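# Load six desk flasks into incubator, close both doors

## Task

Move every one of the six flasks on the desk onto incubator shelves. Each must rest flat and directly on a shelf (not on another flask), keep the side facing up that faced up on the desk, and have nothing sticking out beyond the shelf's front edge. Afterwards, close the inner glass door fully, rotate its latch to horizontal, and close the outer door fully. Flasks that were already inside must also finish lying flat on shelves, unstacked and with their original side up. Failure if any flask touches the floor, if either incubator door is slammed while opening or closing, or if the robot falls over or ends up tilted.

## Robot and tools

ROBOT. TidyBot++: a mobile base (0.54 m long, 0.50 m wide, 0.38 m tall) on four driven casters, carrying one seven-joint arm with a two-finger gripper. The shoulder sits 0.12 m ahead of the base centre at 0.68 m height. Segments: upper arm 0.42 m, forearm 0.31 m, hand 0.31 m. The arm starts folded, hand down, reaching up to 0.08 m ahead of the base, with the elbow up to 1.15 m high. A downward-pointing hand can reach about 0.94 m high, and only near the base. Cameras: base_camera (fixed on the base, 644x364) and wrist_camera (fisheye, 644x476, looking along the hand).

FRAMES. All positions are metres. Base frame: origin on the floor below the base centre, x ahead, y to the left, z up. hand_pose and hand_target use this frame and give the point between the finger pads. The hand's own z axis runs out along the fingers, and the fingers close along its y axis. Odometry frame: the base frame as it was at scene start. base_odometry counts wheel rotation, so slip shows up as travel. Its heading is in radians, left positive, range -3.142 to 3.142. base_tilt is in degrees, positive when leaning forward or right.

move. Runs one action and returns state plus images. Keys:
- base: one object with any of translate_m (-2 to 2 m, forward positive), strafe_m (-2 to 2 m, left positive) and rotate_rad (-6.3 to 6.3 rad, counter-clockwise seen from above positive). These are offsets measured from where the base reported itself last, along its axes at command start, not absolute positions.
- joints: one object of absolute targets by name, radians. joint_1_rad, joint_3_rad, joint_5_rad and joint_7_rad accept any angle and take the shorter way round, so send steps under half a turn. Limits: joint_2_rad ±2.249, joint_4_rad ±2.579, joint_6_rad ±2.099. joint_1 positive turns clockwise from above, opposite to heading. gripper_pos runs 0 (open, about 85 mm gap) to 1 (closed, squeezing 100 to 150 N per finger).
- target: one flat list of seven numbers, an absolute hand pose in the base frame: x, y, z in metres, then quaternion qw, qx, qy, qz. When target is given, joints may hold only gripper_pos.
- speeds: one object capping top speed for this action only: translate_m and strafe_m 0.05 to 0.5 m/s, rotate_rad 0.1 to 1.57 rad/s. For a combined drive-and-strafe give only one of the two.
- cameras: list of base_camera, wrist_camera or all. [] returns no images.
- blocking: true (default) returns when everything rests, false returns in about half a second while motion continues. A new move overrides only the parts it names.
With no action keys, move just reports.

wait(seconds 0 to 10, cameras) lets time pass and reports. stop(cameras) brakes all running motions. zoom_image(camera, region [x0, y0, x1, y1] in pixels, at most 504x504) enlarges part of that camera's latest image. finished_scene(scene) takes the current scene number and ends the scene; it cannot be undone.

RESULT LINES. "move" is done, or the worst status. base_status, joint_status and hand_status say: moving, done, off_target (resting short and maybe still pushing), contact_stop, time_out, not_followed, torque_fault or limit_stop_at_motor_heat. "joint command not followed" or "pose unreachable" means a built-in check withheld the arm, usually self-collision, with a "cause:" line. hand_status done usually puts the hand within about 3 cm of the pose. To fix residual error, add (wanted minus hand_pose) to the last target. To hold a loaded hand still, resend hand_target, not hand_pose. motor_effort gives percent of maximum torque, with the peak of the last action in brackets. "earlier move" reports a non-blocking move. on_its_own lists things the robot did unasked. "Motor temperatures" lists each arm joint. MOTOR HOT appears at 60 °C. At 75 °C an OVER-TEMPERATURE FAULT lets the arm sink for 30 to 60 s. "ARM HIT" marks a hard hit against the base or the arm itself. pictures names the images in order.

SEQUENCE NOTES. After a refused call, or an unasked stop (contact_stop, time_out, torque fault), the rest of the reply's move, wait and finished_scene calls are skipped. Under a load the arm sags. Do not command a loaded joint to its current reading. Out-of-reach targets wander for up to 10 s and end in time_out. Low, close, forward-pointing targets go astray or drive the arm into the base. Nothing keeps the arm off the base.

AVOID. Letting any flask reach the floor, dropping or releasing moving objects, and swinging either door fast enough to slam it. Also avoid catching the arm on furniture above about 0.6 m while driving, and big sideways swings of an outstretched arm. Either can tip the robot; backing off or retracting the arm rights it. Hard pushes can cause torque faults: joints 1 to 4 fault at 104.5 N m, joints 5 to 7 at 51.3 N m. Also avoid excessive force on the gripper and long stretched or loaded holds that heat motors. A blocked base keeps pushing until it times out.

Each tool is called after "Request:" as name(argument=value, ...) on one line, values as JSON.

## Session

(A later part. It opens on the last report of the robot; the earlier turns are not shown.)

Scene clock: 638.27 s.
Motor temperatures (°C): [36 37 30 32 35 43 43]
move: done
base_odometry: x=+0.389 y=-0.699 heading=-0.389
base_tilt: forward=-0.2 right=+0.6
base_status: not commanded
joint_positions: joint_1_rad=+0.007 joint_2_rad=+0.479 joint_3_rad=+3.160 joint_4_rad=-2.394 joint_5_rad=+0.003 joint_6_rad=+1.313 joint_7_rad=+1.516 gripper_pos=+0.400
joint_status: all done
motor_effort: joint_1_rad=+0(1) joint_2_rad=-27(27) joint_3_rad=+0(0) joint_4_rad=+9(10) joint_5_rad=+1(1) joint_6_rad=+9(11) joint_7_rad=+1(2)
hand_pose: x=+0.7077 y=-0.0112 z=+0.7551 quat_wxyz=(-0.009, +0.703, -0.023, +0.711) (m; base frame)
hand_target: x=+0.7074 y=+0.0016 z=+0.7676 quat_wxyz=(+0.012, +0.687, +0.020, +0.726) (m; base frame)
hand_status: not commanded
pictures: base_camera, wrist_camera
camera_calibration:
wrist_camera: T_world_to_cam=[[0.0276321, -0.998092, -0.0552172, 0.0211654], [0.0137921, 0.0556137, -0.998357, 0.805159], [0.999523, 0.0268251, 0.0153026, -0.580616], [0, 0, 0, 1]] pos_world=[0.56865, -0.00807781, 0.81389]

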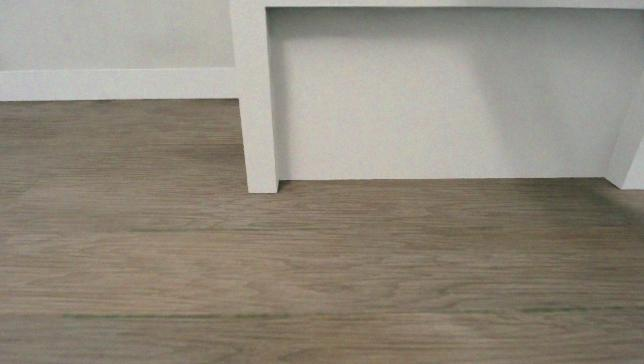

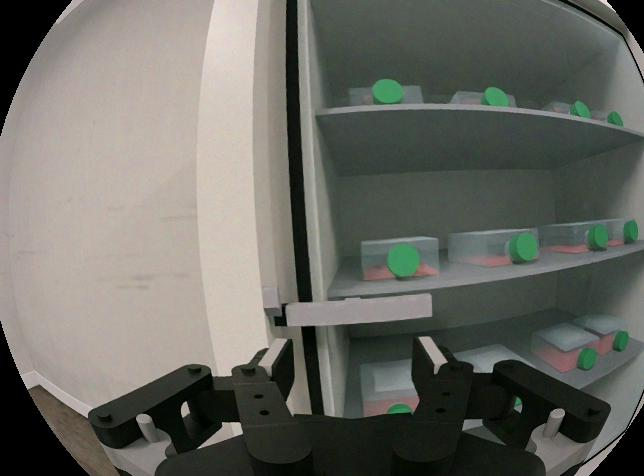

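Request:
move(base={"translate_m": -0.45}, joints={"joint_1_rad": 0.0, "joint_2_rad": -1.0, "joint_3_rad": 3.16, "joint_4_rad": -2.45, "joint_5_rad": 0.03, "joint_6_rad": -0.13, "joint_7_rad": 1.6, "gripper_pos": 1.0}, speeds={"translate_m": 0.3})

Scene clock: 649.73 s.
Motor temperatures (°C): [36 37 30 32 35 43 43]
move: done
base_odometry: x=-0.027 y=-0.528 heading=-0.389
base_tilt: forward=-0.2 right=+0.6
base_status: done
joint_positions: joint_1_rad=+0.007 joint_2_rad=-0.987 joint_3_rad=+3.160 joint_4_rad=-2.439 joint_5_rad=+0.003 joint_6_rad=-0.059 joint_7_rad=+1.517 gripper_pos=+0.999
joint_status: all done
motor_effort: joint_1_rad=+0(2) joint_2_rad=+8(30) joint_3_rad=+1(2) joint_4_rad=+22(23) joint_5_rad=+1(2) joint_6_rad=+10(11) joint_7_rad=+1(2)
hand_pose: x=+0.3908 y=-0.0080 z=+0.9699 quat_wxyz=(-0.017, +0.685, -0.029, +0.728) (m; base frame)
hand_target: x=+0.3884 y=-0.0066 z=+0.9443 quat_wxyz=(+0.020, +0.710, +0.011, +0.704) (m; base frame)
hand_status: not commanded
pictures: base_camera, wrist_camera
camera_calibration:
wrist_camera: T_world_to_cam=[[0.03369, -0.99669, -0.0739863, 0.0608039], [0.063756, 0.0760208, -0.995066, 1.00134], [0.997397, 0.0288067, 0.0661061, -0.315673], [0, 0, 0, 1]] pos_world=[0.248962, -0.00642621, 1.02176]

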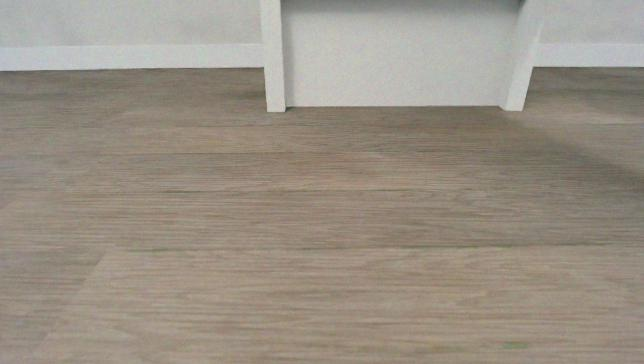

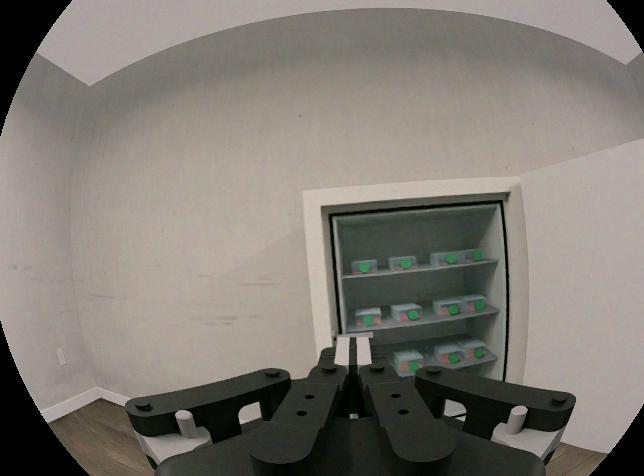

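Request:
move(base={"translate_m": -0.1, "strafe_m": -0.45}, speeds={"translate_m": 0.3})

Scene clock: 653.93 s.
Motor temperatures (°C): [36 37 30 32 35 43 43]
move: done
base_odometry: x=-0.291 y=-0.907 heading=-0.389
base_tilt: forward=-0.2 right=+0.6
base_status: done
joint_positions: joint_1_rad=+0.007 joint_2_rad=-0.987 joint_3_rad=+3.160 joint_4_rad=-2.440 joint_5_rad=+0.003 joint_6_rad=-0.061 joint_7_rad=+1.517 gripper_pos=+0.999
joint_status: not commanded
motor_effort: joint_1_rad=+1(1) joint_2_rad=+8(9) joint_3_rad=+1(3) joint_4_rad=+22(23) joint_5_rad=+1(1) joint_6_rad=+10(10) joint_7_rad=+0(1)
hand_pose: x=+0.3908 y=-0.0079 z=+0.9688 quat_wxyz=(-0.017, +0.686, -0.029, +0.727) (m; base frame)
hand_target: x=+0.3884 y=-0.0066 z=+0.9443 quat_wxyz=(+0.020, +0.710, +0.011, +0.704) (m; base frame)
hand_status: not commanded
pictures: base_camera, wrist_camera
camera_calibration:
wrist_camera: T_world_to_cam=[[0.0335739, -0.996687, -0.0740764, 0.0608628], [0.0608552, 0.0760193, -0.995248, 1.00146], [0.997582, 0.0289064, 0.0632059, -0.31281], [0, 0, 0, 1]] pos_world=[0.249066, -0.00642678, 1.02098]

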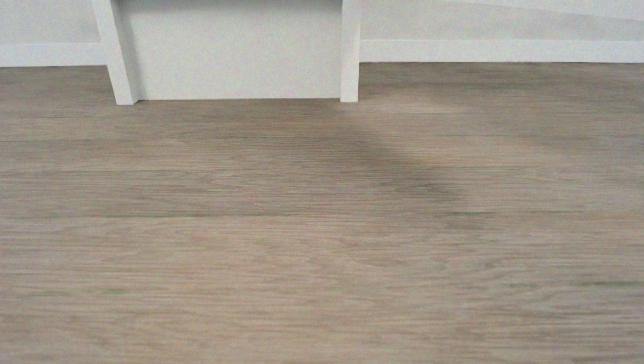

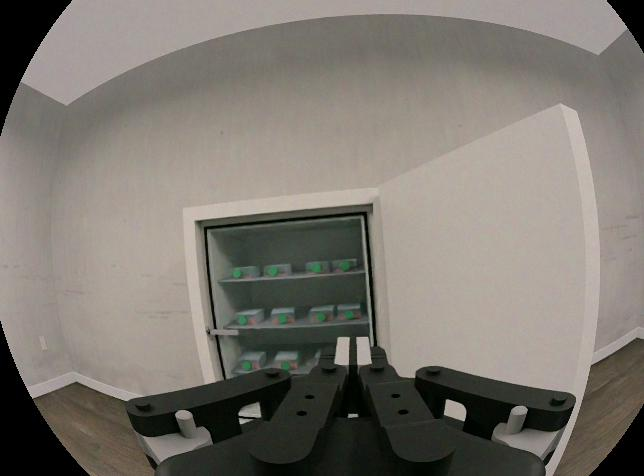

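Request:
move(joints={"joint_1_rad": 1.3}, cameras=["wrist_camera"])

Scene clock: 657.33 s.
Motor temperatures (°C): [36 37 30 32 35 43 43]
move: done
base_odometry: x=-0.291 y=-0.907 heading=-0.389
base_tilt: forward=-0.2 right=+0.6
base_status: not commanded
joint_positions: joint_1_rad=+1.284 joint_2_rad=-0.987 joint_3_rad=+3.160 joint_4_rad=-2.440 joint_5_rad=+0.003 joint_6_rad=-0.061 joint_7_rad=+1.517 gripper_pos=+0.999
joint_status: all done
motor_effort: joint_1_rad=+1(2) joint_2_rad=+8(9) joint_3_rad=+1(1) joint_4_rad=+21(23) joint_5_rad=+1(1) joint_6_rad=+10(11) joint_7_rad=+0(1)
hand_pose: x=+0.1903 y=-0.2624 z=+0.9687 quat_wxyz=(+0.419, +0.534, -0.432, +0.594) (m; base frame)
hand_target: x=+0.1847 y=-0.2613 z=+0.9443 quat_wxyz=(+0.442, +0.572, -0.421, +0.548) (m; base frame)
hand_status: not commanded
pictures: wrist_camera
camera_calibration:
wrist_camera: T_world_to_cam=[[-0.944064, -0.321335, -0.0740698, 0.177213], [0.0903361, -0.0359883, -0.995261, 0.997883], [0.317146, -0.946282, 0.0630034, -0.23173], [0, 0, 0, 1]] pos_world=[0.150648, -0.126425, 1.02088]

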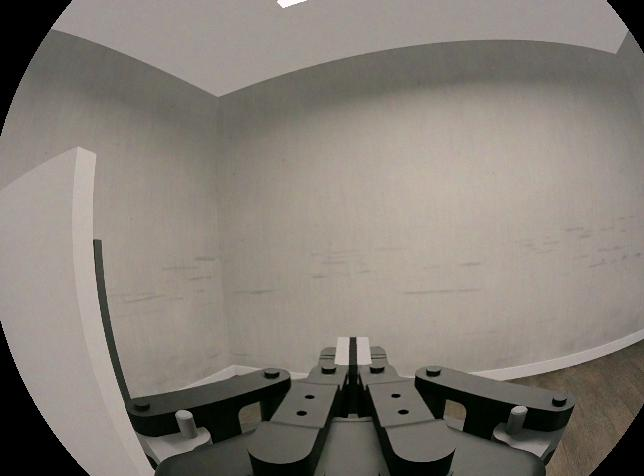

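Request:
move(base={"strafe_m": -0.58}, joints={"joint_1_rad": 0.0}, speeds={"strafe_m": 0.35})

Scene clock: 663.93 s.
Motor temperatures (°C): [36 37 30 32 35 43 43]
move: done
base_odometry: x=-0.511 y=-1.444 heading=-0.389
base_tilt: forward=-0.2 right=+0.5
base_status: done
joint_positions: joint_1_rad=+0.013 joint_2_rad=-0.993 joint_3_rad=+3.160 joint_4_rad=-2.440 joint_5_rad=+0.003 joint_6_rad=-0.062 joint_7_rad=+1.517 gripper_pos=+0.999
joint_status: all done
motor_effort: joint_1_rad=+1(2) joint_2_rad=+9(10) joint_3_rad=+1(2) joint_4_rad=+22(23) joint_5_rad=+0(2) joint_6_rad=+9(11) joint_7_rad=+0(1)
hand_pose: x=+0.3891 y=-0.0095 z=+0.9700 quat_wxyz=(-0.015, +0.684, -0.031, +0.729) (m; base frame)
hand_target: x=+0.3884 y=-0.0066 z=+0.9443 quat_wxyz=(+0.020, +0.710, +0.011, +0.704) (m; base frame)
hand_status: not commanded
pictures: base_camera, wrist_camera
camera_calibration:
wrist_camera: T_world_to_cam=[[0.0280411, -0.996871, -0.0738998, 0.0613841], [0.066189, 0.0756183, -0.994938, 1.00046], [0.997413, 0.0230078, 0.0681024, -0.315935], [0, 0, 0, 1]] pos_world=[0.247177, -0.00719227, 1.02145]

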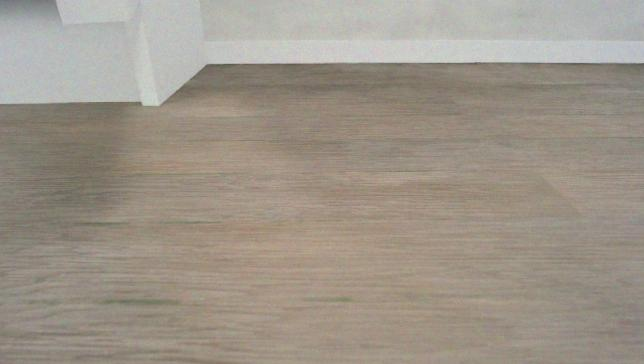

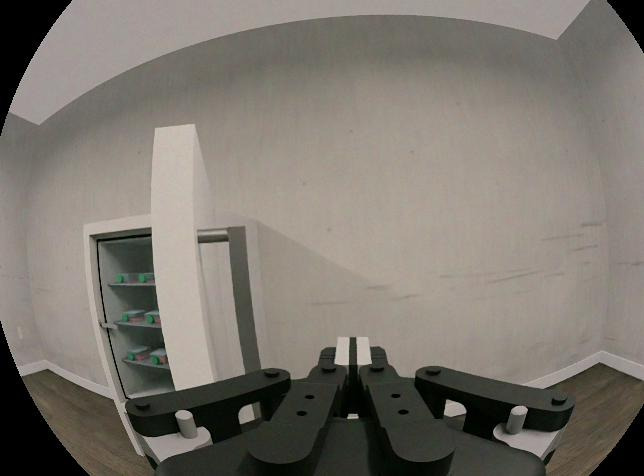

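Request:
zoom_image(camera="wrist_camera", region=[130, 200, 330, 400])

Scaled by 2.520.

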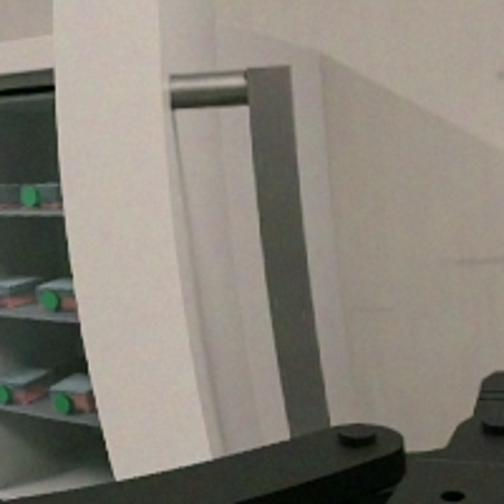

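Request:
move(base={"translate_m": -0.04}, joints={"joint_1_rad": 0.0, "joint_2_rad": 0.485, "joint_3_rad": 3.16, "joint_4_rad": -2.395, "joint_5_rad": 0.03, "joint_6_rad": 1.365, "joint_7_rad": 1.62, "gripper_pos": 1.0}, speeds={"translate_m": 0.2})

Request:
zoom_image(camera="wrist_camera", region=[130, 200, 430, 440])

Scene clock: 673.03 s.
Motor temperatures (°C): [36 37 30 32 35 43 43]
move: done
base_odometry: x=-0.548 y=-1.429 heading=-0.389
base_tilt: forward=-0.2 right=+0.5
base_status: done
joint_positions: joint_1_rad=+0.013 joint_2_rad=+0.469 joint_3_rad=+3.160 joint_4_rad=-2.414 joint_5_rad=+0.003 joint_6_rad=+1.304 joint_7_rad=+1.536 gripper_pos=+0.999
joint_status: all done
motor_effort: joint_1_rad=+1(2) joint_2_rad=-27(28) joint_3_rad=+0(2) joint_4_rad=+9(23) joint_5_rad=+1(2) joint_6_rad=+10(11) joint_7_rad=+0(2)
hand_pose: x=+0.7007 y=-0.0145 z=+0.7503 quat_wxyz=(+0.000, +0.710, -0.019, +0.704) (m; base frame)
hand_target: x=+0.7074 y=+0.0016 z=+0.7675 quat_wxyz=(+0.019, +0.687, +0.027, +0.726) (m; base frame)
hand_status: not commanded
pictures: base_camera, wrist_camera
camera_calibration:
wrist_camera: T_world_to_cam=[[0.0207649, -0.999107, -0.0368105, 0.00879138], [-0.00516106, 0.0367109, -0.999313, 0.814433], [0.999771, 0.0209406, -0.00439416, -0.558909], [0, 0, 0, 1]] pos_world=[0.562802, -0.00941111, 0.81174]

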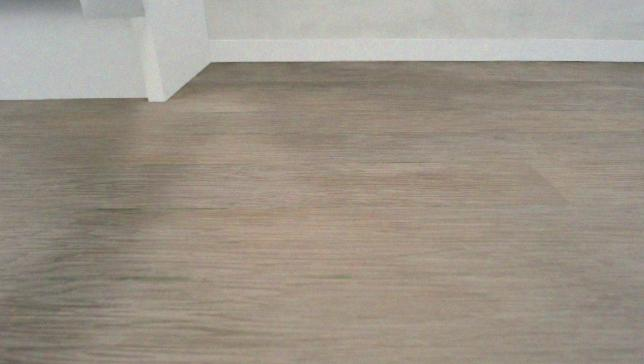

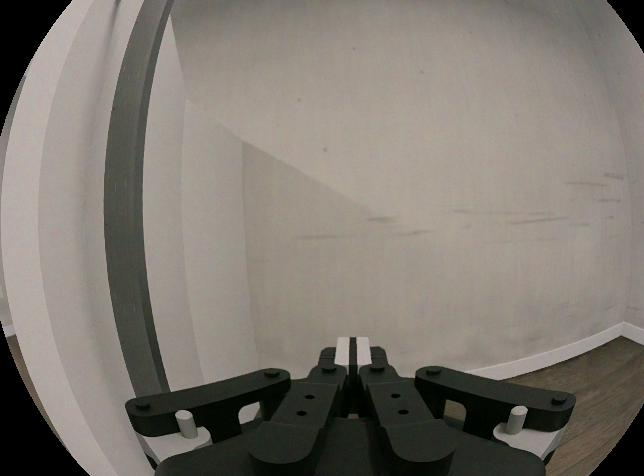

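Scaled by 1.680.

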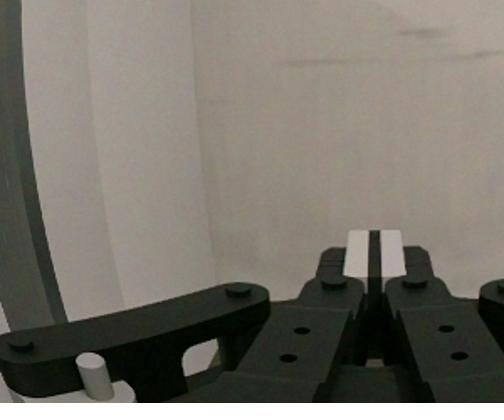

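Request:
move(base={"translate_m": 0.02, "strafe_m": 0.08}, speeds={"strafe_m": 0.1})

Scene clock: 677.60 s.
Motor temperatures (°C): [36 37 30 32 35 43 43]
move: done
base_odometry: x=-0.499 y=-1.362 heading=-0.389
base_tilt: forward=-0.2 right=+0.6
base_status: done
joint_positions: joint_1_rad=+0.005 joint_2_rad=+0.469 joint_3_rad=+3.160 joint_4_rad=-2.413 joint_5_rad=+0.003 joint_6_rad=+1.307 joint_7_rad=+1.536 gripper_pos=+0.999
joint_status: not commanded
motor_effort: joint_1_rad=+0(3) joint_2_rad=-26(27) joint_3_rad=+0(2) joint_4_rad=+9(10) joint_5_rad=+1(1) joint_6_rad=+10(10) joint_7_rad=+0(1)
hand_pose: x=+0.7013 y=-0.0097 z=+0.7517 quat_wxyz=(-0.002, +0.709, -0.016, +0.705) (m; base frame)
hand_target: x=+0.7074 y=+0.0016 z=+0.7675 quat_wxyz=(+0.019, +0.687, +0.027, +0.726) (m; base frame)
hand_status: not commanded
pictures: base_camera, wrist_camera
camera_calibration:
wrist_camera: T_world_to_cam=[[0.0291055, -0.998916, -0.0363395, 0.00738688], [-0.00145727, 0.0363124, -0.999339, 0.813009], [0.999575, 0.0291393, -0.000398799, -0.562338], [0, 0, 0, 1]] pos_world=[0.563069, -0.00575734, 0.812516]

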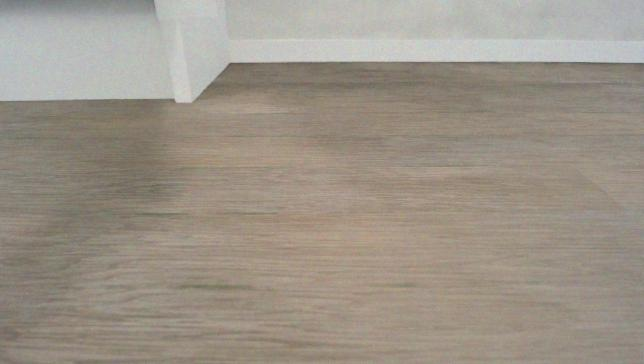

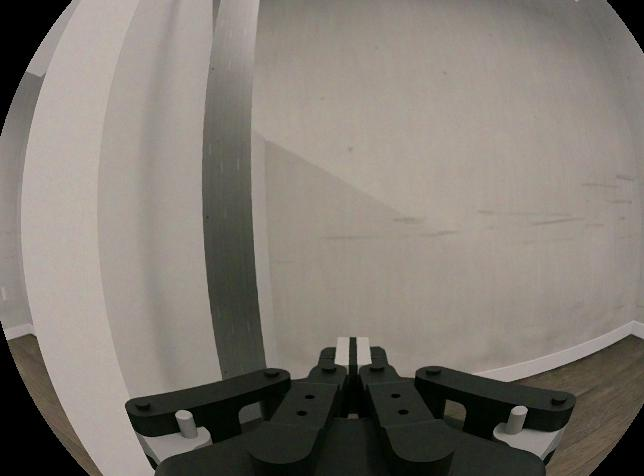

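Request:
move(base={"translate_m": 0.02, "strafe_m": 0.03}, speeds={"strafe_m": 0.06})

Scene clock: 681.80 s.
Motor temperatures (°C): [36 37 30 32 35 43 43]
move: done
base_odometry: x=-0.469 y=-1.342 heading=-0.389
base_tilt: forward=-0.2 right=+0.5
base_status: done
joint_positions: joint_1_rad=+0.004 joint_2_rad=+0.470 joint_3_rad=+3.160 joint_4_rad=-2.412 joint_5_rad=+0.003 joint_6_rad=+1.308 joint_7_rad=+1.536 gripper_pos=+0.999
joint_status: not commanded
motor_effort: joint_1_rad=+1(3) joint_2_rad=-26(28) joint_3_rad=+0(1) joint_4_rad=+10(10) joint_5_rad=+1(2) joint_6_rad=+10(11) joint_7_rad=+1(1)
hand_pose: x=+0.7016 y=-0.0093 z=+0.7519 quat_wxyz=(-0.003, +0.708, -0.015, +0.706) (m; base frame)
hand_target: x=+0.7074 y=+0.0016 z=+0.7675 quat_wxyz=(+0.019, +0.687, +0.027, +0.726) (m; base frame)
hand_status: not commanded
pictures: base_camera, wrist_camera
camera_calibration:
wrist_camera: T_world_to_cam=[[0.0298411, -0.998902, -0.0361126, 0.00708194], [-0.00047935, 0.0361144, -0.999348, 0.812547], [0.999555, 0.029839, 0.00059887, -0.563338], [0, 0, 0, 1]] pos_world=[0.563265, -0.00546102, 0.81261]

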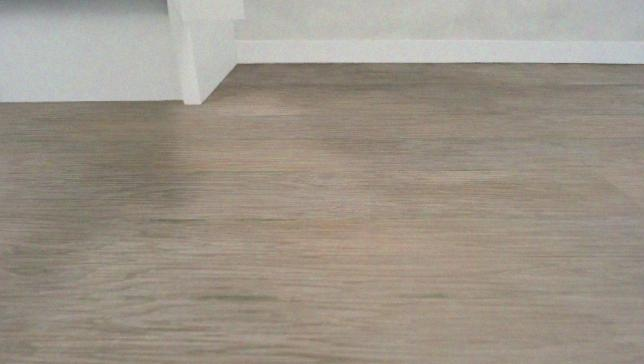

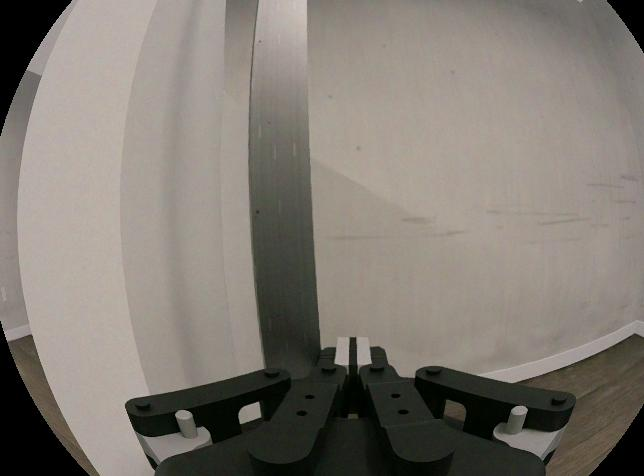

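Request:
move(base={"translate_m": -0.005, "strafe_m": 0.03}, speeds={"strafe_m": 0.06})

Scene clock: 683.37 s.
Motor temperatures (°C): [36 37 30 32 35 43 43]
move: done
base_odometry: x=-0.462 y=-1.312 heading=-0.389
base_tilt: forward=-0.2 right=+0.6
base_status: done
joint_positions: joint_1_rad=+0.004 joint_2_rad=+0.470 joint_3_rad=+3.162 joint_4_rad=-2.409 joint_5_rad=+0.005 joint_6_rad=+1.309 joint_7_rad=+1.536 gripper_pos=+0.999
joint_status: not commanded
motor_effort: joint_1_rad=+0(5) joint_2_rad=-26(28) joint_3_rad=+0(4) joint_4_rad=+9(13) joint_5_rad=+1(5) joint_6_rad=+10(11) joint_7_rad=+1(1)
hand_pose: x=+0.7025 y=-0.0092 z=+0.7532 quat_wxyz=(-0.002, +0.707, -0.014, +0.707) (m; base frame)
hand_target: x=+0.7074 y=+0.0016 z=+0.7675 quat_wxyz=(+0.019, +0.687, +0.027, +0.726) (m; base frame)
hand_status: not commanded
pictures: base_camera, wrist_camera
camera_calibration:
wrist_camera: T_world_to_cam=[[0.0308616, -0.998931, -0.0344032, 0.00511774], [0.00301895, 0.0345126, -0.9994, 0.811382], [0.999519, 0.0307392, 0.00408083, -0.566936], [0, 0, 0, 1]] pos_world=[0.564056, -0.00546344, 0.813385]

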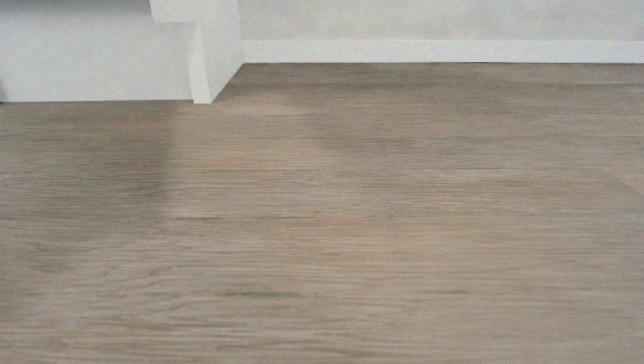

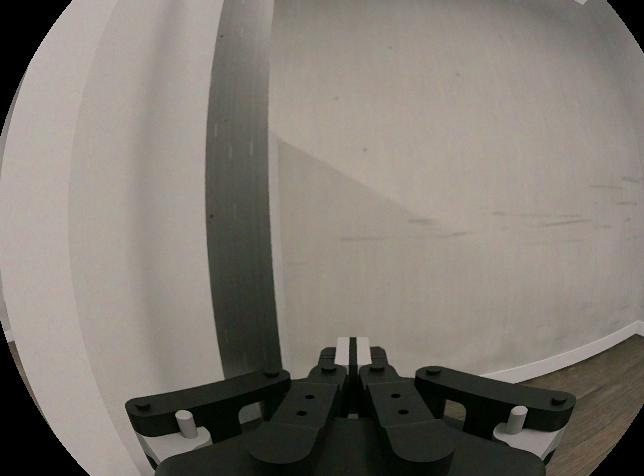

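Request:
move(base={"translate_m": -0.02, "strafe_m": 0.08}, speeds={"strafe_m": 0.05})

Scene clock: 686.80 s.
Motor temperatures (°C): [36 37 30 32 35 43 43]
move: done
base_odometry: x=-0.450 y=-1.230 heading=-0.389
base_tilt: forward=-0.2 right=+0.6
base_status: done
joint_positions: joint_1_rad=+0.004 joint_2_rad=+0.470 joint_3_rad=+3.162 joint_4_rad=-2.409 joint_5_rad=+0.005 joint_6_rad=+1.309 joint_7_rad=+1.537 gripper_pos=+0.999
joint_status: not commanded
motor_effort: joint_1_rad=+1(5) joint_2_rad=-27(28) joint_3_rad=+0(4) joint_4_rad=+10(10) joint_5_rad=+0(6) joint_6_rad=+9(11) joint_7_rad=+1(2)
hand_pose: x=+0.7026 y=-0.0099 z=+0.7532 quat_wxyz=(-0.002, +0.707, -0.015, +0.707) (m; base frame)
hand_target: x=+0.7074 y=+0.0016 z=+0.7675 quat_wxyz=(+0.019, +0.687, +0.027, +0.726) (m; base frame)
hand_status: not commanded
pictures: base_camera, wrist_camera
camera_calibration:
wrist_camera: T_world_to_cam=[[0.0295661, -0.998977, -0.034205, 0.00519522], [0.00316754, 0.0343135, -0.999406, 0.811318], [0.999558, 0.0294402, 0.00417882, -0.567034], [0, 0, 0, 1]] pos_world=[0.56406, -0.00595565, 0.813384]

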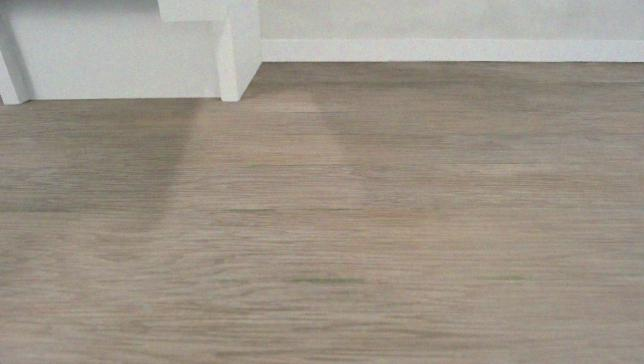

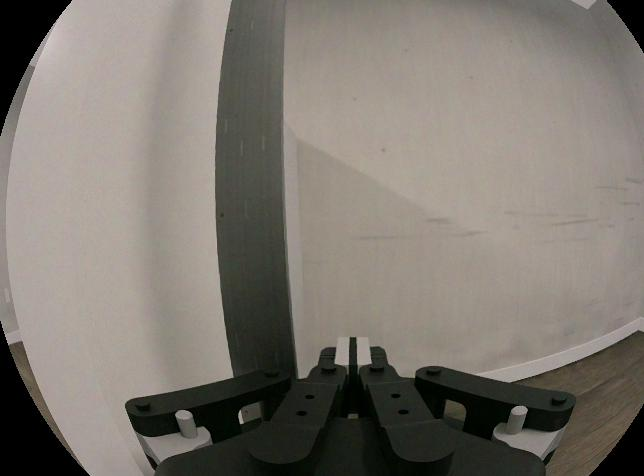

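Request:
move(base={"translate_m": -0.012, "strafe_m": 0.08}, speeds={"strafe_m": 0.05})

Scene clock: 689.47 s.
Motor temperatures (°C): [36 37 30 32 35 43 43]
move: done
base_odometry: x=-0.431 y=-1.151 heading=-0.389
base_tilt: forward=-0.2 right=+0.5
base_status: done
joint_positions: joint_1_rad=+0.004 joint_2_rad=+0.470 joint_3_rad=+3.163 joint_4_rad=-2.409 joint_5_rad=+0.005 joint_6_rad=+1.309 joint_7_rad=+1.537 gripper_pos=+0.999
joint_status: not commanded
motor_effort: joint_1_rad=+0(5) joint_2_rad=-27(29) joint_3_rad=+0(5) joint_4_rad=+9(11) joint_5_rad=+1(5) joint_6_rad=+10(11) joint_7_rad=+1(1)
hand_pose: x=+0.7026 y=-0.0097 z=+0.7532 quat_wxyz=(-0.002, +0.707, -0.015, +0.707) (m; base frame)
hand_target: x=+0.7074 y=+0.0016 z=+0.7675 quat_wxyz=(+0.019, +0.687, +0.027, +0.726) (m; base frame)
hand_status: not commanded
pictures: base_camera, wrist_camera
camera_calibration:
wrist_camera: T_world_to_cam=[[0.0299718, -0.998972, -0.033996, 0.0049942], [0.00335764, 0.0341117, -0.999412, 0.811206], [0.999545, 0.02984, 0.00437658, -0.56719], [0, 0, 0, 1]] pos_world=[0.564058, -0.0057576, 0.813382]

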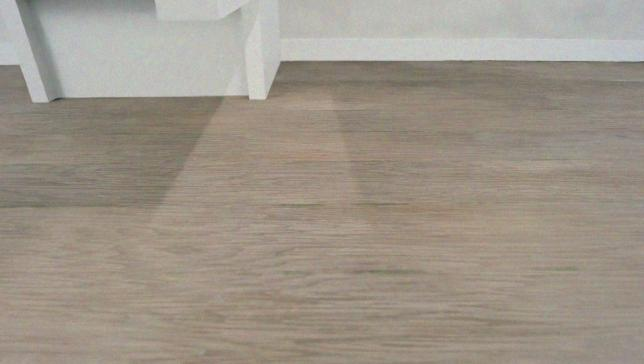

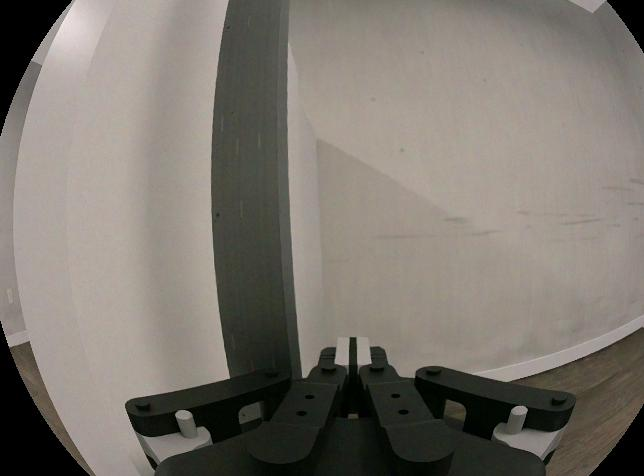

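Request:
move(base={"translate_m": -0.005, "strafe_m": 0.09}, speeds={"strafe_m": 0.05})

Scene clock: 693.13 s.
Motor temperatures (°C): [36 37 30 32 35 43 43]
move: done
base_odometry: x=-0.402 y=-1.066 heading=-0.389
base_tilt: forward=-0.2 right=+0.5
base_status: done
joint_positions: joint_1_rad=+0.004 joint_2_rad=+0.470 joint_3_rad=+3.163 joint_4_rad=-2.410 joint_5_rad=+0.005 joint_6_rad=+1.311 joint_7_rad=+1.537 gripper_pos=+0.999
joint_status: not commanded
motor_effort: joint_1_rad=+0(5) joint_2_rad=-27(28) joint_3_rad=+0(4) joint_4_rad=+9(15) joint_5_rad=+1(4) joint_6_rad=+9(11) joint_7_rad=+1(1)
hand_pose: x=+0.7022 y=-0.0097 z=+0.7533 quat_wxyz=(-0.002, +0.707, -0.015, +0.707) (m; base frame)
hand_target: x=+0.7074 y=+0.0016 z=+0.7675 quat_wxyz=(+0.019, +0.687, +0.027, +0.726) (m; base frame)
hand_status: not commanded
pictures: base_camera, wrist_camera
camera_calibration:
wrist_camera: T_world_to_cam=[[0.0299914, -0.998979, -0.0337782, 0.0048182], [0.00396126, 0.0339119, -0.999417, 0.810866], [0.999542, 0.0298401, 0.00497428, -0.567274], [0, 0, 0, 1]] pos_world=[0.563657, -0.00575726, 0.813378]

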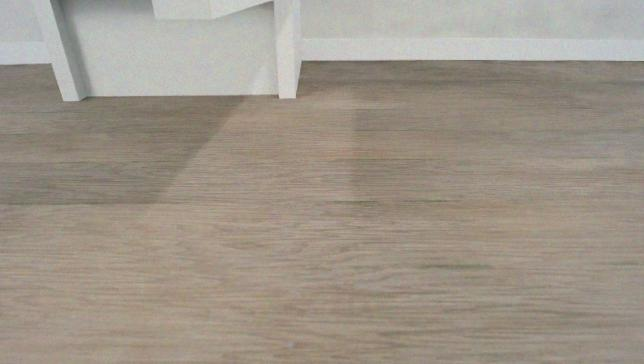

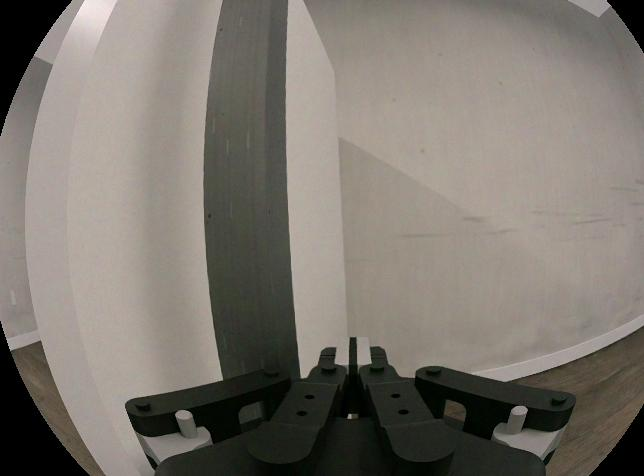

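Request:
move(base={"translate_m": 0.002, "strafe_m": 0.09}, speeds={"strafe_m": 0.05})

Scene clock: 697.57 s.
Motor temperatures (°C): [36 37 30 32 35 43 43]
move: done
base_odometry: x=-0.366 y=-0.983 heading=-0.389
base_tilt: forward=-0.1 right=+0.5
base_status: done
joint_positions: joint_1_rad=+0.003 joint_2_rad=+0.471 joint_3_rad=+3.163 joint_4_rad=-2.410 joint_5_rad=+0.005 joint_6_rad=+1.311 joint_7_rad=+1.537 gripper_pos=+0.999
joint_status: not commanded
motor_effort: joint_1_rad=+1(5) joint_2_rad=-26(28) joint_3_rad=+0(4) joint_4_rad=+10(13) joint_5_rad=+1(4) joint_6_rad=+11(11) joint_7_rad=+0(1)
hand_pose: x=+0.7024 y=-0.0096 z=+0.7536 quat_wxyz=(-0.002, +0.706, -0.014, +0.708) (m; base frame)
hand_target: x=+0.7074 y=+0.0016 z=+0.7675 quat_wxyz=(+0.019, +0.687, +0.027, +0.726) (m; base frame)
hand_status: not commanded
pictures: base_camera, wrist_camera
camera_calibration:
wrist_camera: T_world_to_cam=[[0.030114, -0.998983, -0.0335569, 0.00466931], [0.00466148, 0.0337121, -0.999421, 0.810664], [0.999536, 0.0299401, 0.00567194, -0.568039], [0, 0, 0, 1]] pos_world=[0.563856, -0.00565749, 0.813573]

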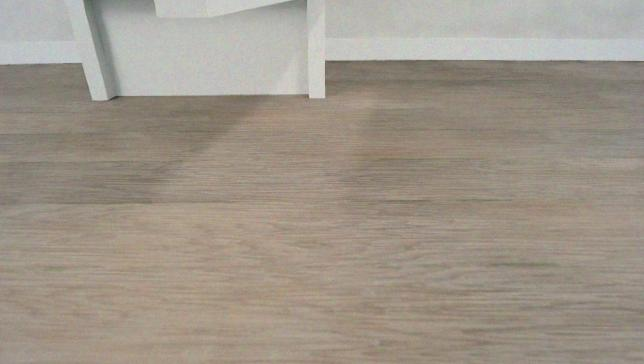

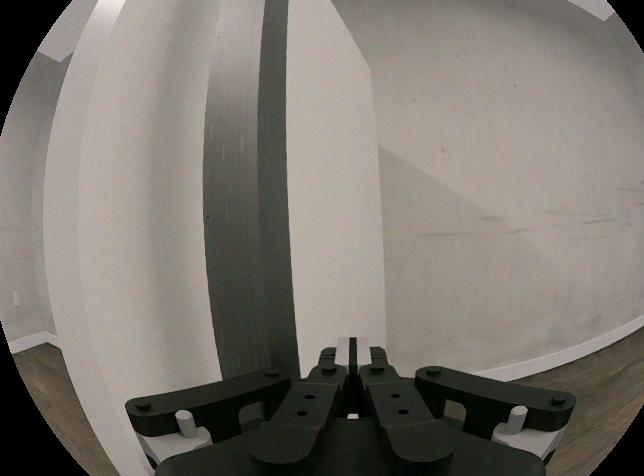

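Request:
move(base={"translate_m": 0.01, "strafe_m": 0.06}, speeds={"strafe_m": 0.05})

Scene clock: 701.70 s.
Motor temperatures (°C): [36 37 30 32 35 43 43]
move: done
base_odometry: x=-0.334 y=-0.932 heading=-0.388
base_tilt: forward=-0.1 right=+0.6
base_status: done
joint_positions: joint_1_rad=+0.003 joint_2_rad=+0.471 joint_3_rad=+3.163 joint_4_rad=-2.410 joint_5_rad=+0.005 joint_6_rad=+1.311 joint_7_rad=+1.537 gripper_pos=+0.999
joint_status: not commanded
motor_effort: joint_1_rad=+0(5) joint_2_rad=-26(27) joint_3_rad=+0(5) joint_4_rad=+9(11) joint_5_rad=+1(5) joint_6_rad=+10(11) joint_7_rad=+0(1)
hand_pose: x=+0.7024 y=-0.0096 z=+0.7536 quat_wxyz=(-0.002, +0.706, -0.014, +0.708) (m; base frame)
hand_target: x=+0.7074 y=+0.0016 z=+0.7675 quat_wxyz=(+0.019, +0.687, +0.027, +0.726) (m; base frame)
hand_status: not commanded
pictures: base_camera, wrist_camera
camera_calibration:
wrist_camera: T_world_to_cam=[[0.0302167, -0.998983, -0.0334555, 0.0046283], [0.00475998, 0.0336142, -0.999424, 0.810606], [0.999532, 0.0300401, 0.00577086, -0.56812], [0, 0, 0, 1]] pos_world=[0.563855, -0.0055579, 0.813572]

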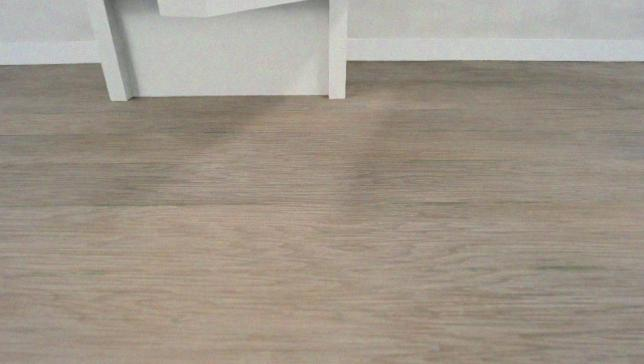

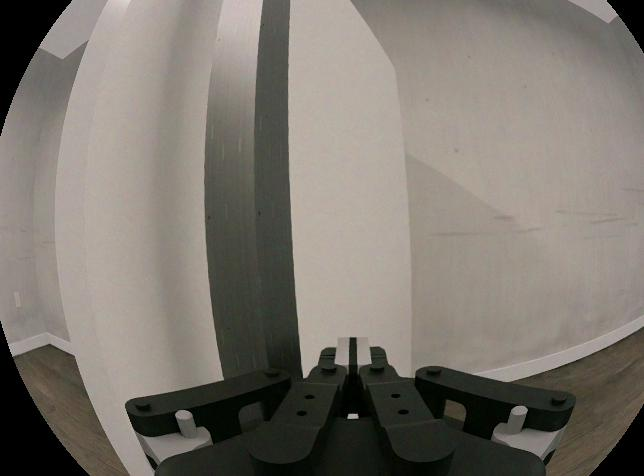

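Request:
move(base={"translate_m": 0.035, "strafe_m": 0.065}, speeds={"strafe_m": 0.06})

Scene clock: 704.33 s.
Motor temperatures (°C): [36 37 30 32 35 43 43]
move: done
base_odometry: x=-0.277 y=-0.884 heading=-0.388
base_tilt: forward=-0.1 right=+0.5
base_status: done
joint_positions: joint_1_rad=+0.000 joint_2_rad=+0.476 joint_3_rad=+3.160 joint_4_rad=-2.397 joint_5_rad=+0.017 joint_6_rad=+1.318 joint_7_rad=+1.538 gripper_pos=+0.999
joint_status: not commanded
motor_effort: joint_1_rad=+1(7) joint_2_rad=-27(28) joint_3_rad=+0(5) joint_4_rad=+9(18) joint_5_rad=+1(4) joint_6_rad=+10(11) joint_7_rad=+1(1)
hand_pose: x=+0.7065 y=-0.0022 z=+0.7573 quat_wxyz=(-0.008, +0.702, -0.007, +0.712) (m; base frame)
hand_target: x=+0.7074 y=+0.0016 z=+0.7675 quat_wxyz=(+0.019, +0.687, +0.027, +0.726) (m; base frame)
hand_status: not commanded
pictures: base_camera, wrist_camera
camera_calibration:
wrist_camera: T_world_to_cam=[[0.0490919, -0.99834, -0.0301267, -0.00393798], [0.0174427, 0.0310154, -0.999367, 0.804997], [0.998642, 0.0485353, 0.0189364, -0.581815], [0, 0, 0, 1]] pos_world=[0.567177, -0.000660198, 0.815387]

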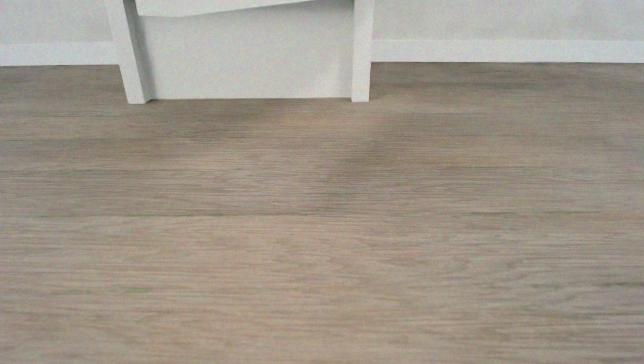

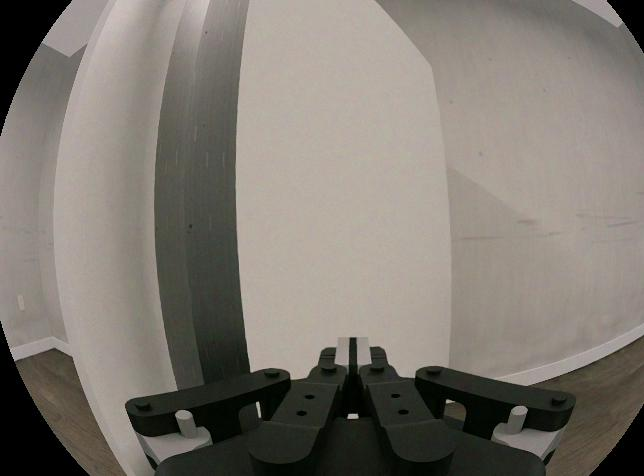

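Request:
move(base={"translate_m": 0.055, "strafe_m": 0.07}, speeds={"strafe_m": 0.06})

Scene clock: 710.30 s.
Motor temperatures (°C): [36 37 30 32 35 43 43]
move: done
base_odometry: x=-0.200 y=-0.840 heading=-0.388
base_tilt: forward=-0.2 right=+0.6
base_status: done
joint_positions: joint_1_rad=+0.002 joint_2_rad=+0.476 joint_3_rad=+3.160 joint_4_rad=-2.399 joint_5_rad=+0.017 joint_6_rad=+1.318 joint_7_rad=+1.538 gripper_pos=+0.999
joint_status: not commanded
motor_effort: joint_1_rad=+1(3) joint_2_rad=-27(28) joint_3_rad=+0(3) joint_4_rad=+10(13) joint_5_rad=+0(4) joint_6_rad=+10(11) joint_7_rad=+0(1)
hand_pose: x=+0.7062 y=-0.0034 z=+0.7569 quat_wxyz=(-0.007, +0.702, -0.007, +0.712) (m; base frame)
hand_target: x=+0.7074 y=+0.0016 z=+0.7675 quat_wxyz=(+0.019, +0.687, +0.027, +0.726) (m; base frame)
hand_status: not commanded
pictures: base_camera, wrist_camera
camera_calibration:
wrist_camera: T_world_to_cam=[[0.0470632, -0.998441, -0.0300069, -0.00375918], [0.0166103, 0.0308183, -0.999387, 0.805325], [0.998754, 0.0465359, 0.0180348, -0.580708], [0, 0, 0, 1]] pos_world=[0.566784, -0.00154827, 0.815191]

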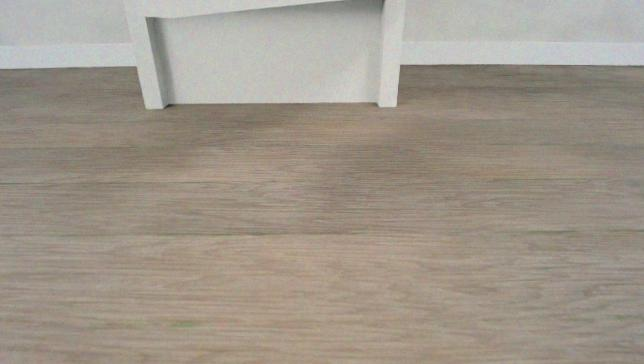

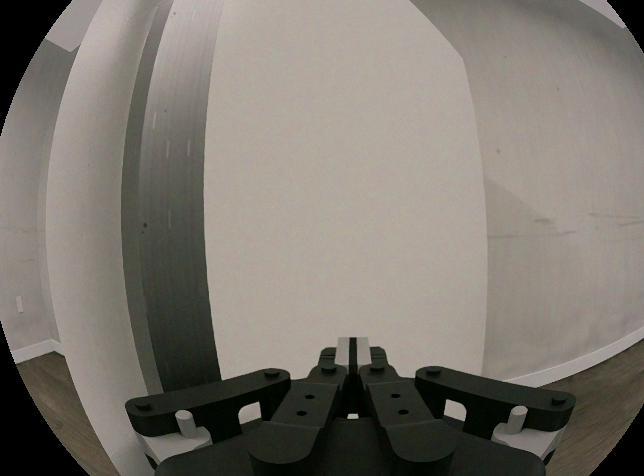

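Request:
move(base={"translate_m": 0.075, "strafe_m": 0.06}, speeds={"translate_m": 0.06})

Scene clock: 713.97 s.
Motor temperatures (°C): [36 37 30 32 35 43 43]
move: done
base_odometry: x=-0.108 y=-0.813 heading=-0.388
base_tilt: forward=-0.1 right=+0.5
base_status: done
joint_positions: joint_1_rad=+0.002 joint_2_rad=+0.476 joint_3_rad=+3.160 joint_4_rad=-2.399 joint_5_rad=+0.017 joint_6_rad=+1.318 joint_7_rad=+1.538 gripper_pos=+0.999
joint_status: not commanded
motor_effort: joint_1_rad=+0(2) joint_2_rad=-27(28) joint_3_rad=+0(2) joint_4_rad=+10(14) joint_5_rad=+1(2) joint_6_rad=+10(11) joint_7_rad=+1(1)
hand_pose: x=+0.7059 y=-0.0034 z=+0.7567 quat_wxyz=(-0.007, +0.702, -0.007, +0.712) (m; base frame)
hand_target: x=+0.7074 y=+0.0016 z=+0.7675 quat_wxyz=(+0.019, +0.687, +0.027, +0.726) (m; base frame)
hand_status: not commanded
pictures: base_camera, wrist_camera
camera_calibration:
wrist_camera: T_world_to_cam=[[0.0470469, -0.998444, -0.0299309, -0.00380827], [0.016114, 0.0307188, -0.999398, 0.805421], [0.998763, 0.0465363, 0.0175342, -0.580102], [0, 0, 0, 1]] pos_world=[0.566585, -0.0015481, 0.814994]

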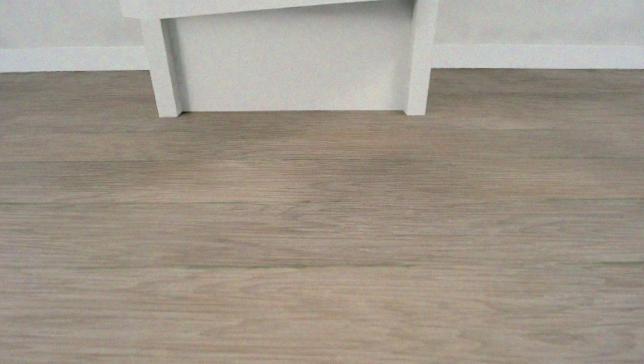

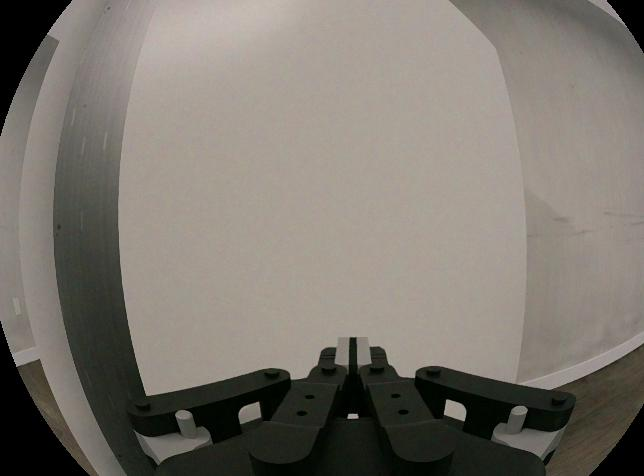

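Request:
zoom_image(camera="wrist_camera", region=[30, 180, 430, 420])

Scaled by 1.260.

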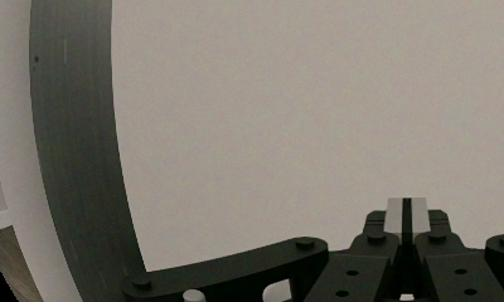

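Request:
move(base={"translate_m": 0.05, "strafe_m": 0.08}, speeds={"strafe_m": 0.06})

Scene clock: 719.00 s.
Motor temperatures (°C): [36 37 30 32 35 43 43]
move: done
base_odometry: x=-0.031 y=-0.758 heading=-0.388
base_tilt: forward=-0.1 right=+0.6
base_status: done
joint_positions: joint_1_rad=+0.001 joint_2_rad=+0.476 joint_3_rad=+3.160 joint_4_rad=-2.400 joint_5_rad=+0.017 joint_6_rad=+1.318 joint_7_rad=+1.538 gripper_pos=+0.999
joint_status: not commanded
motor_effort: joint_1_rad=+0(4) joint_2_rad=-27(28) joint_3_rad=+0(4) joint_4_rad=+10(13) joint_5_rad=+1(4) joint_6_rad=+9(11) joint_7_rad=+0(1)
hand_pose: x=+0.7058 y=-0.0034 z=+0.7567 quat_wxyz=(-0.007, +0.702, -0.007, +0.712) (m; base frame)
hand_target: x=+0.7074 y=+0.0016 z=+0.7675 quat_wxyz=(+0.019, +0.687, +0.027, +0.726) (m; base frame)
hand_status: not commanded
pictures: base_camera, wrist_camera
camera_calibration:
wrist_camera: T_world_to_cam=[[0.047036, -0.998459, -0.0294331, -0.0040995], [0.0160323, 0.0302166, -0.999415, 0.805577], [0.998765, 0.0465366, 0.0174289, -0.579924], [0, 0, 0, 1]] pos_world=[0.566485, -0.00144725, 0.815093]

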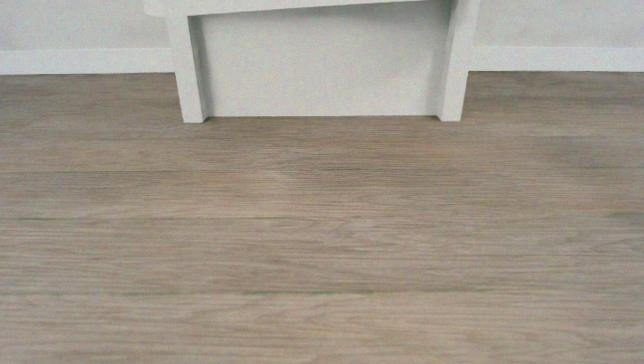

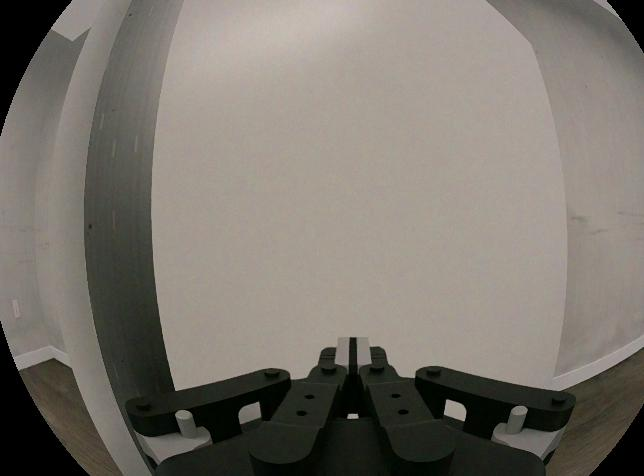

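Request:
move(base={"translate_m": 0.088, "strafe_m": 0.088}, speeds={"strafe_m": 0.06})

Scene clock: 723.53 s.
Motor temperatures (°C): [36 37 30 32 35 43 43]
move: done
base_odometry: x=+0.084 y=-0.710 heading=-0.388
base_tilt: forward=-0.1 right=+0.5
base_status: done
joint_positions: joint_1_rad=+0.001 joint_2_rad=+0.476 joint_3_rad=+3.160 joint_4_rad=-2.400 joint_5_rad=+0.017 joint_6_rad=+1.318 joint_7_rad=+1.538 gripper_pos=+0.999
joint_status: not commanded
motor_effort: joint_1_rad=+1(3) joint_2_rad=-27(28) joint_3_rad=+0(2) joint_4_rad=+10(13) joint_5_rad=+1(3) joint_6_rad=+9(11) joint_7_rad=+0(1)
hand_pose: x=+0.7056 y=-0.0034 z=+0.7565 quat_wxyz=(-0.006, +0.702, -0.007, +0.712) (m; base frame)
hand_target: x=+0.7074 y=+0.0016 z=+0.7675 quat_wxyz=(+0.019, +0.687, +0.027, +0.726) (m; base frame)
hand_status: not commanded
pictures: base_camera, wrist_camera
camera_calibration:
wrist_camera: T_world_to_cam=[[0.0469187, -0.99847, -0.0292553, -0.00427808], [0.0155427, 0.0300138, -0.999429, 0.805673], [0.998778, 0.0464372, 0.0169271, -0.579416], [0, 0, 0, 1]] pos_world=[0.566386, -0.00154633, 0.814895]

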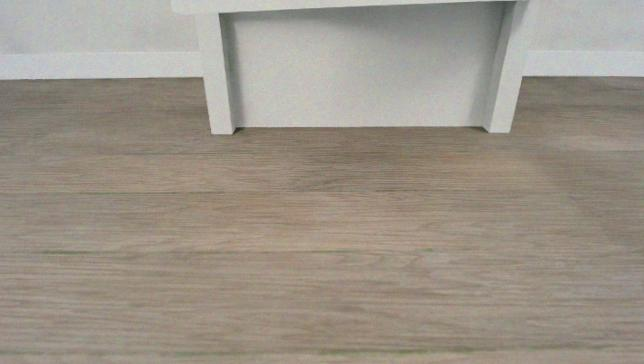

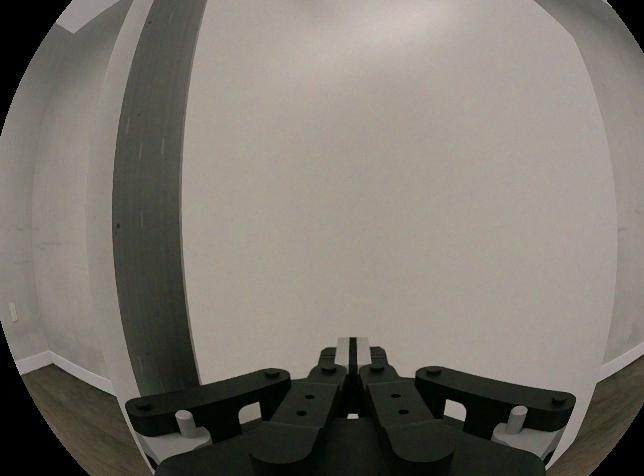

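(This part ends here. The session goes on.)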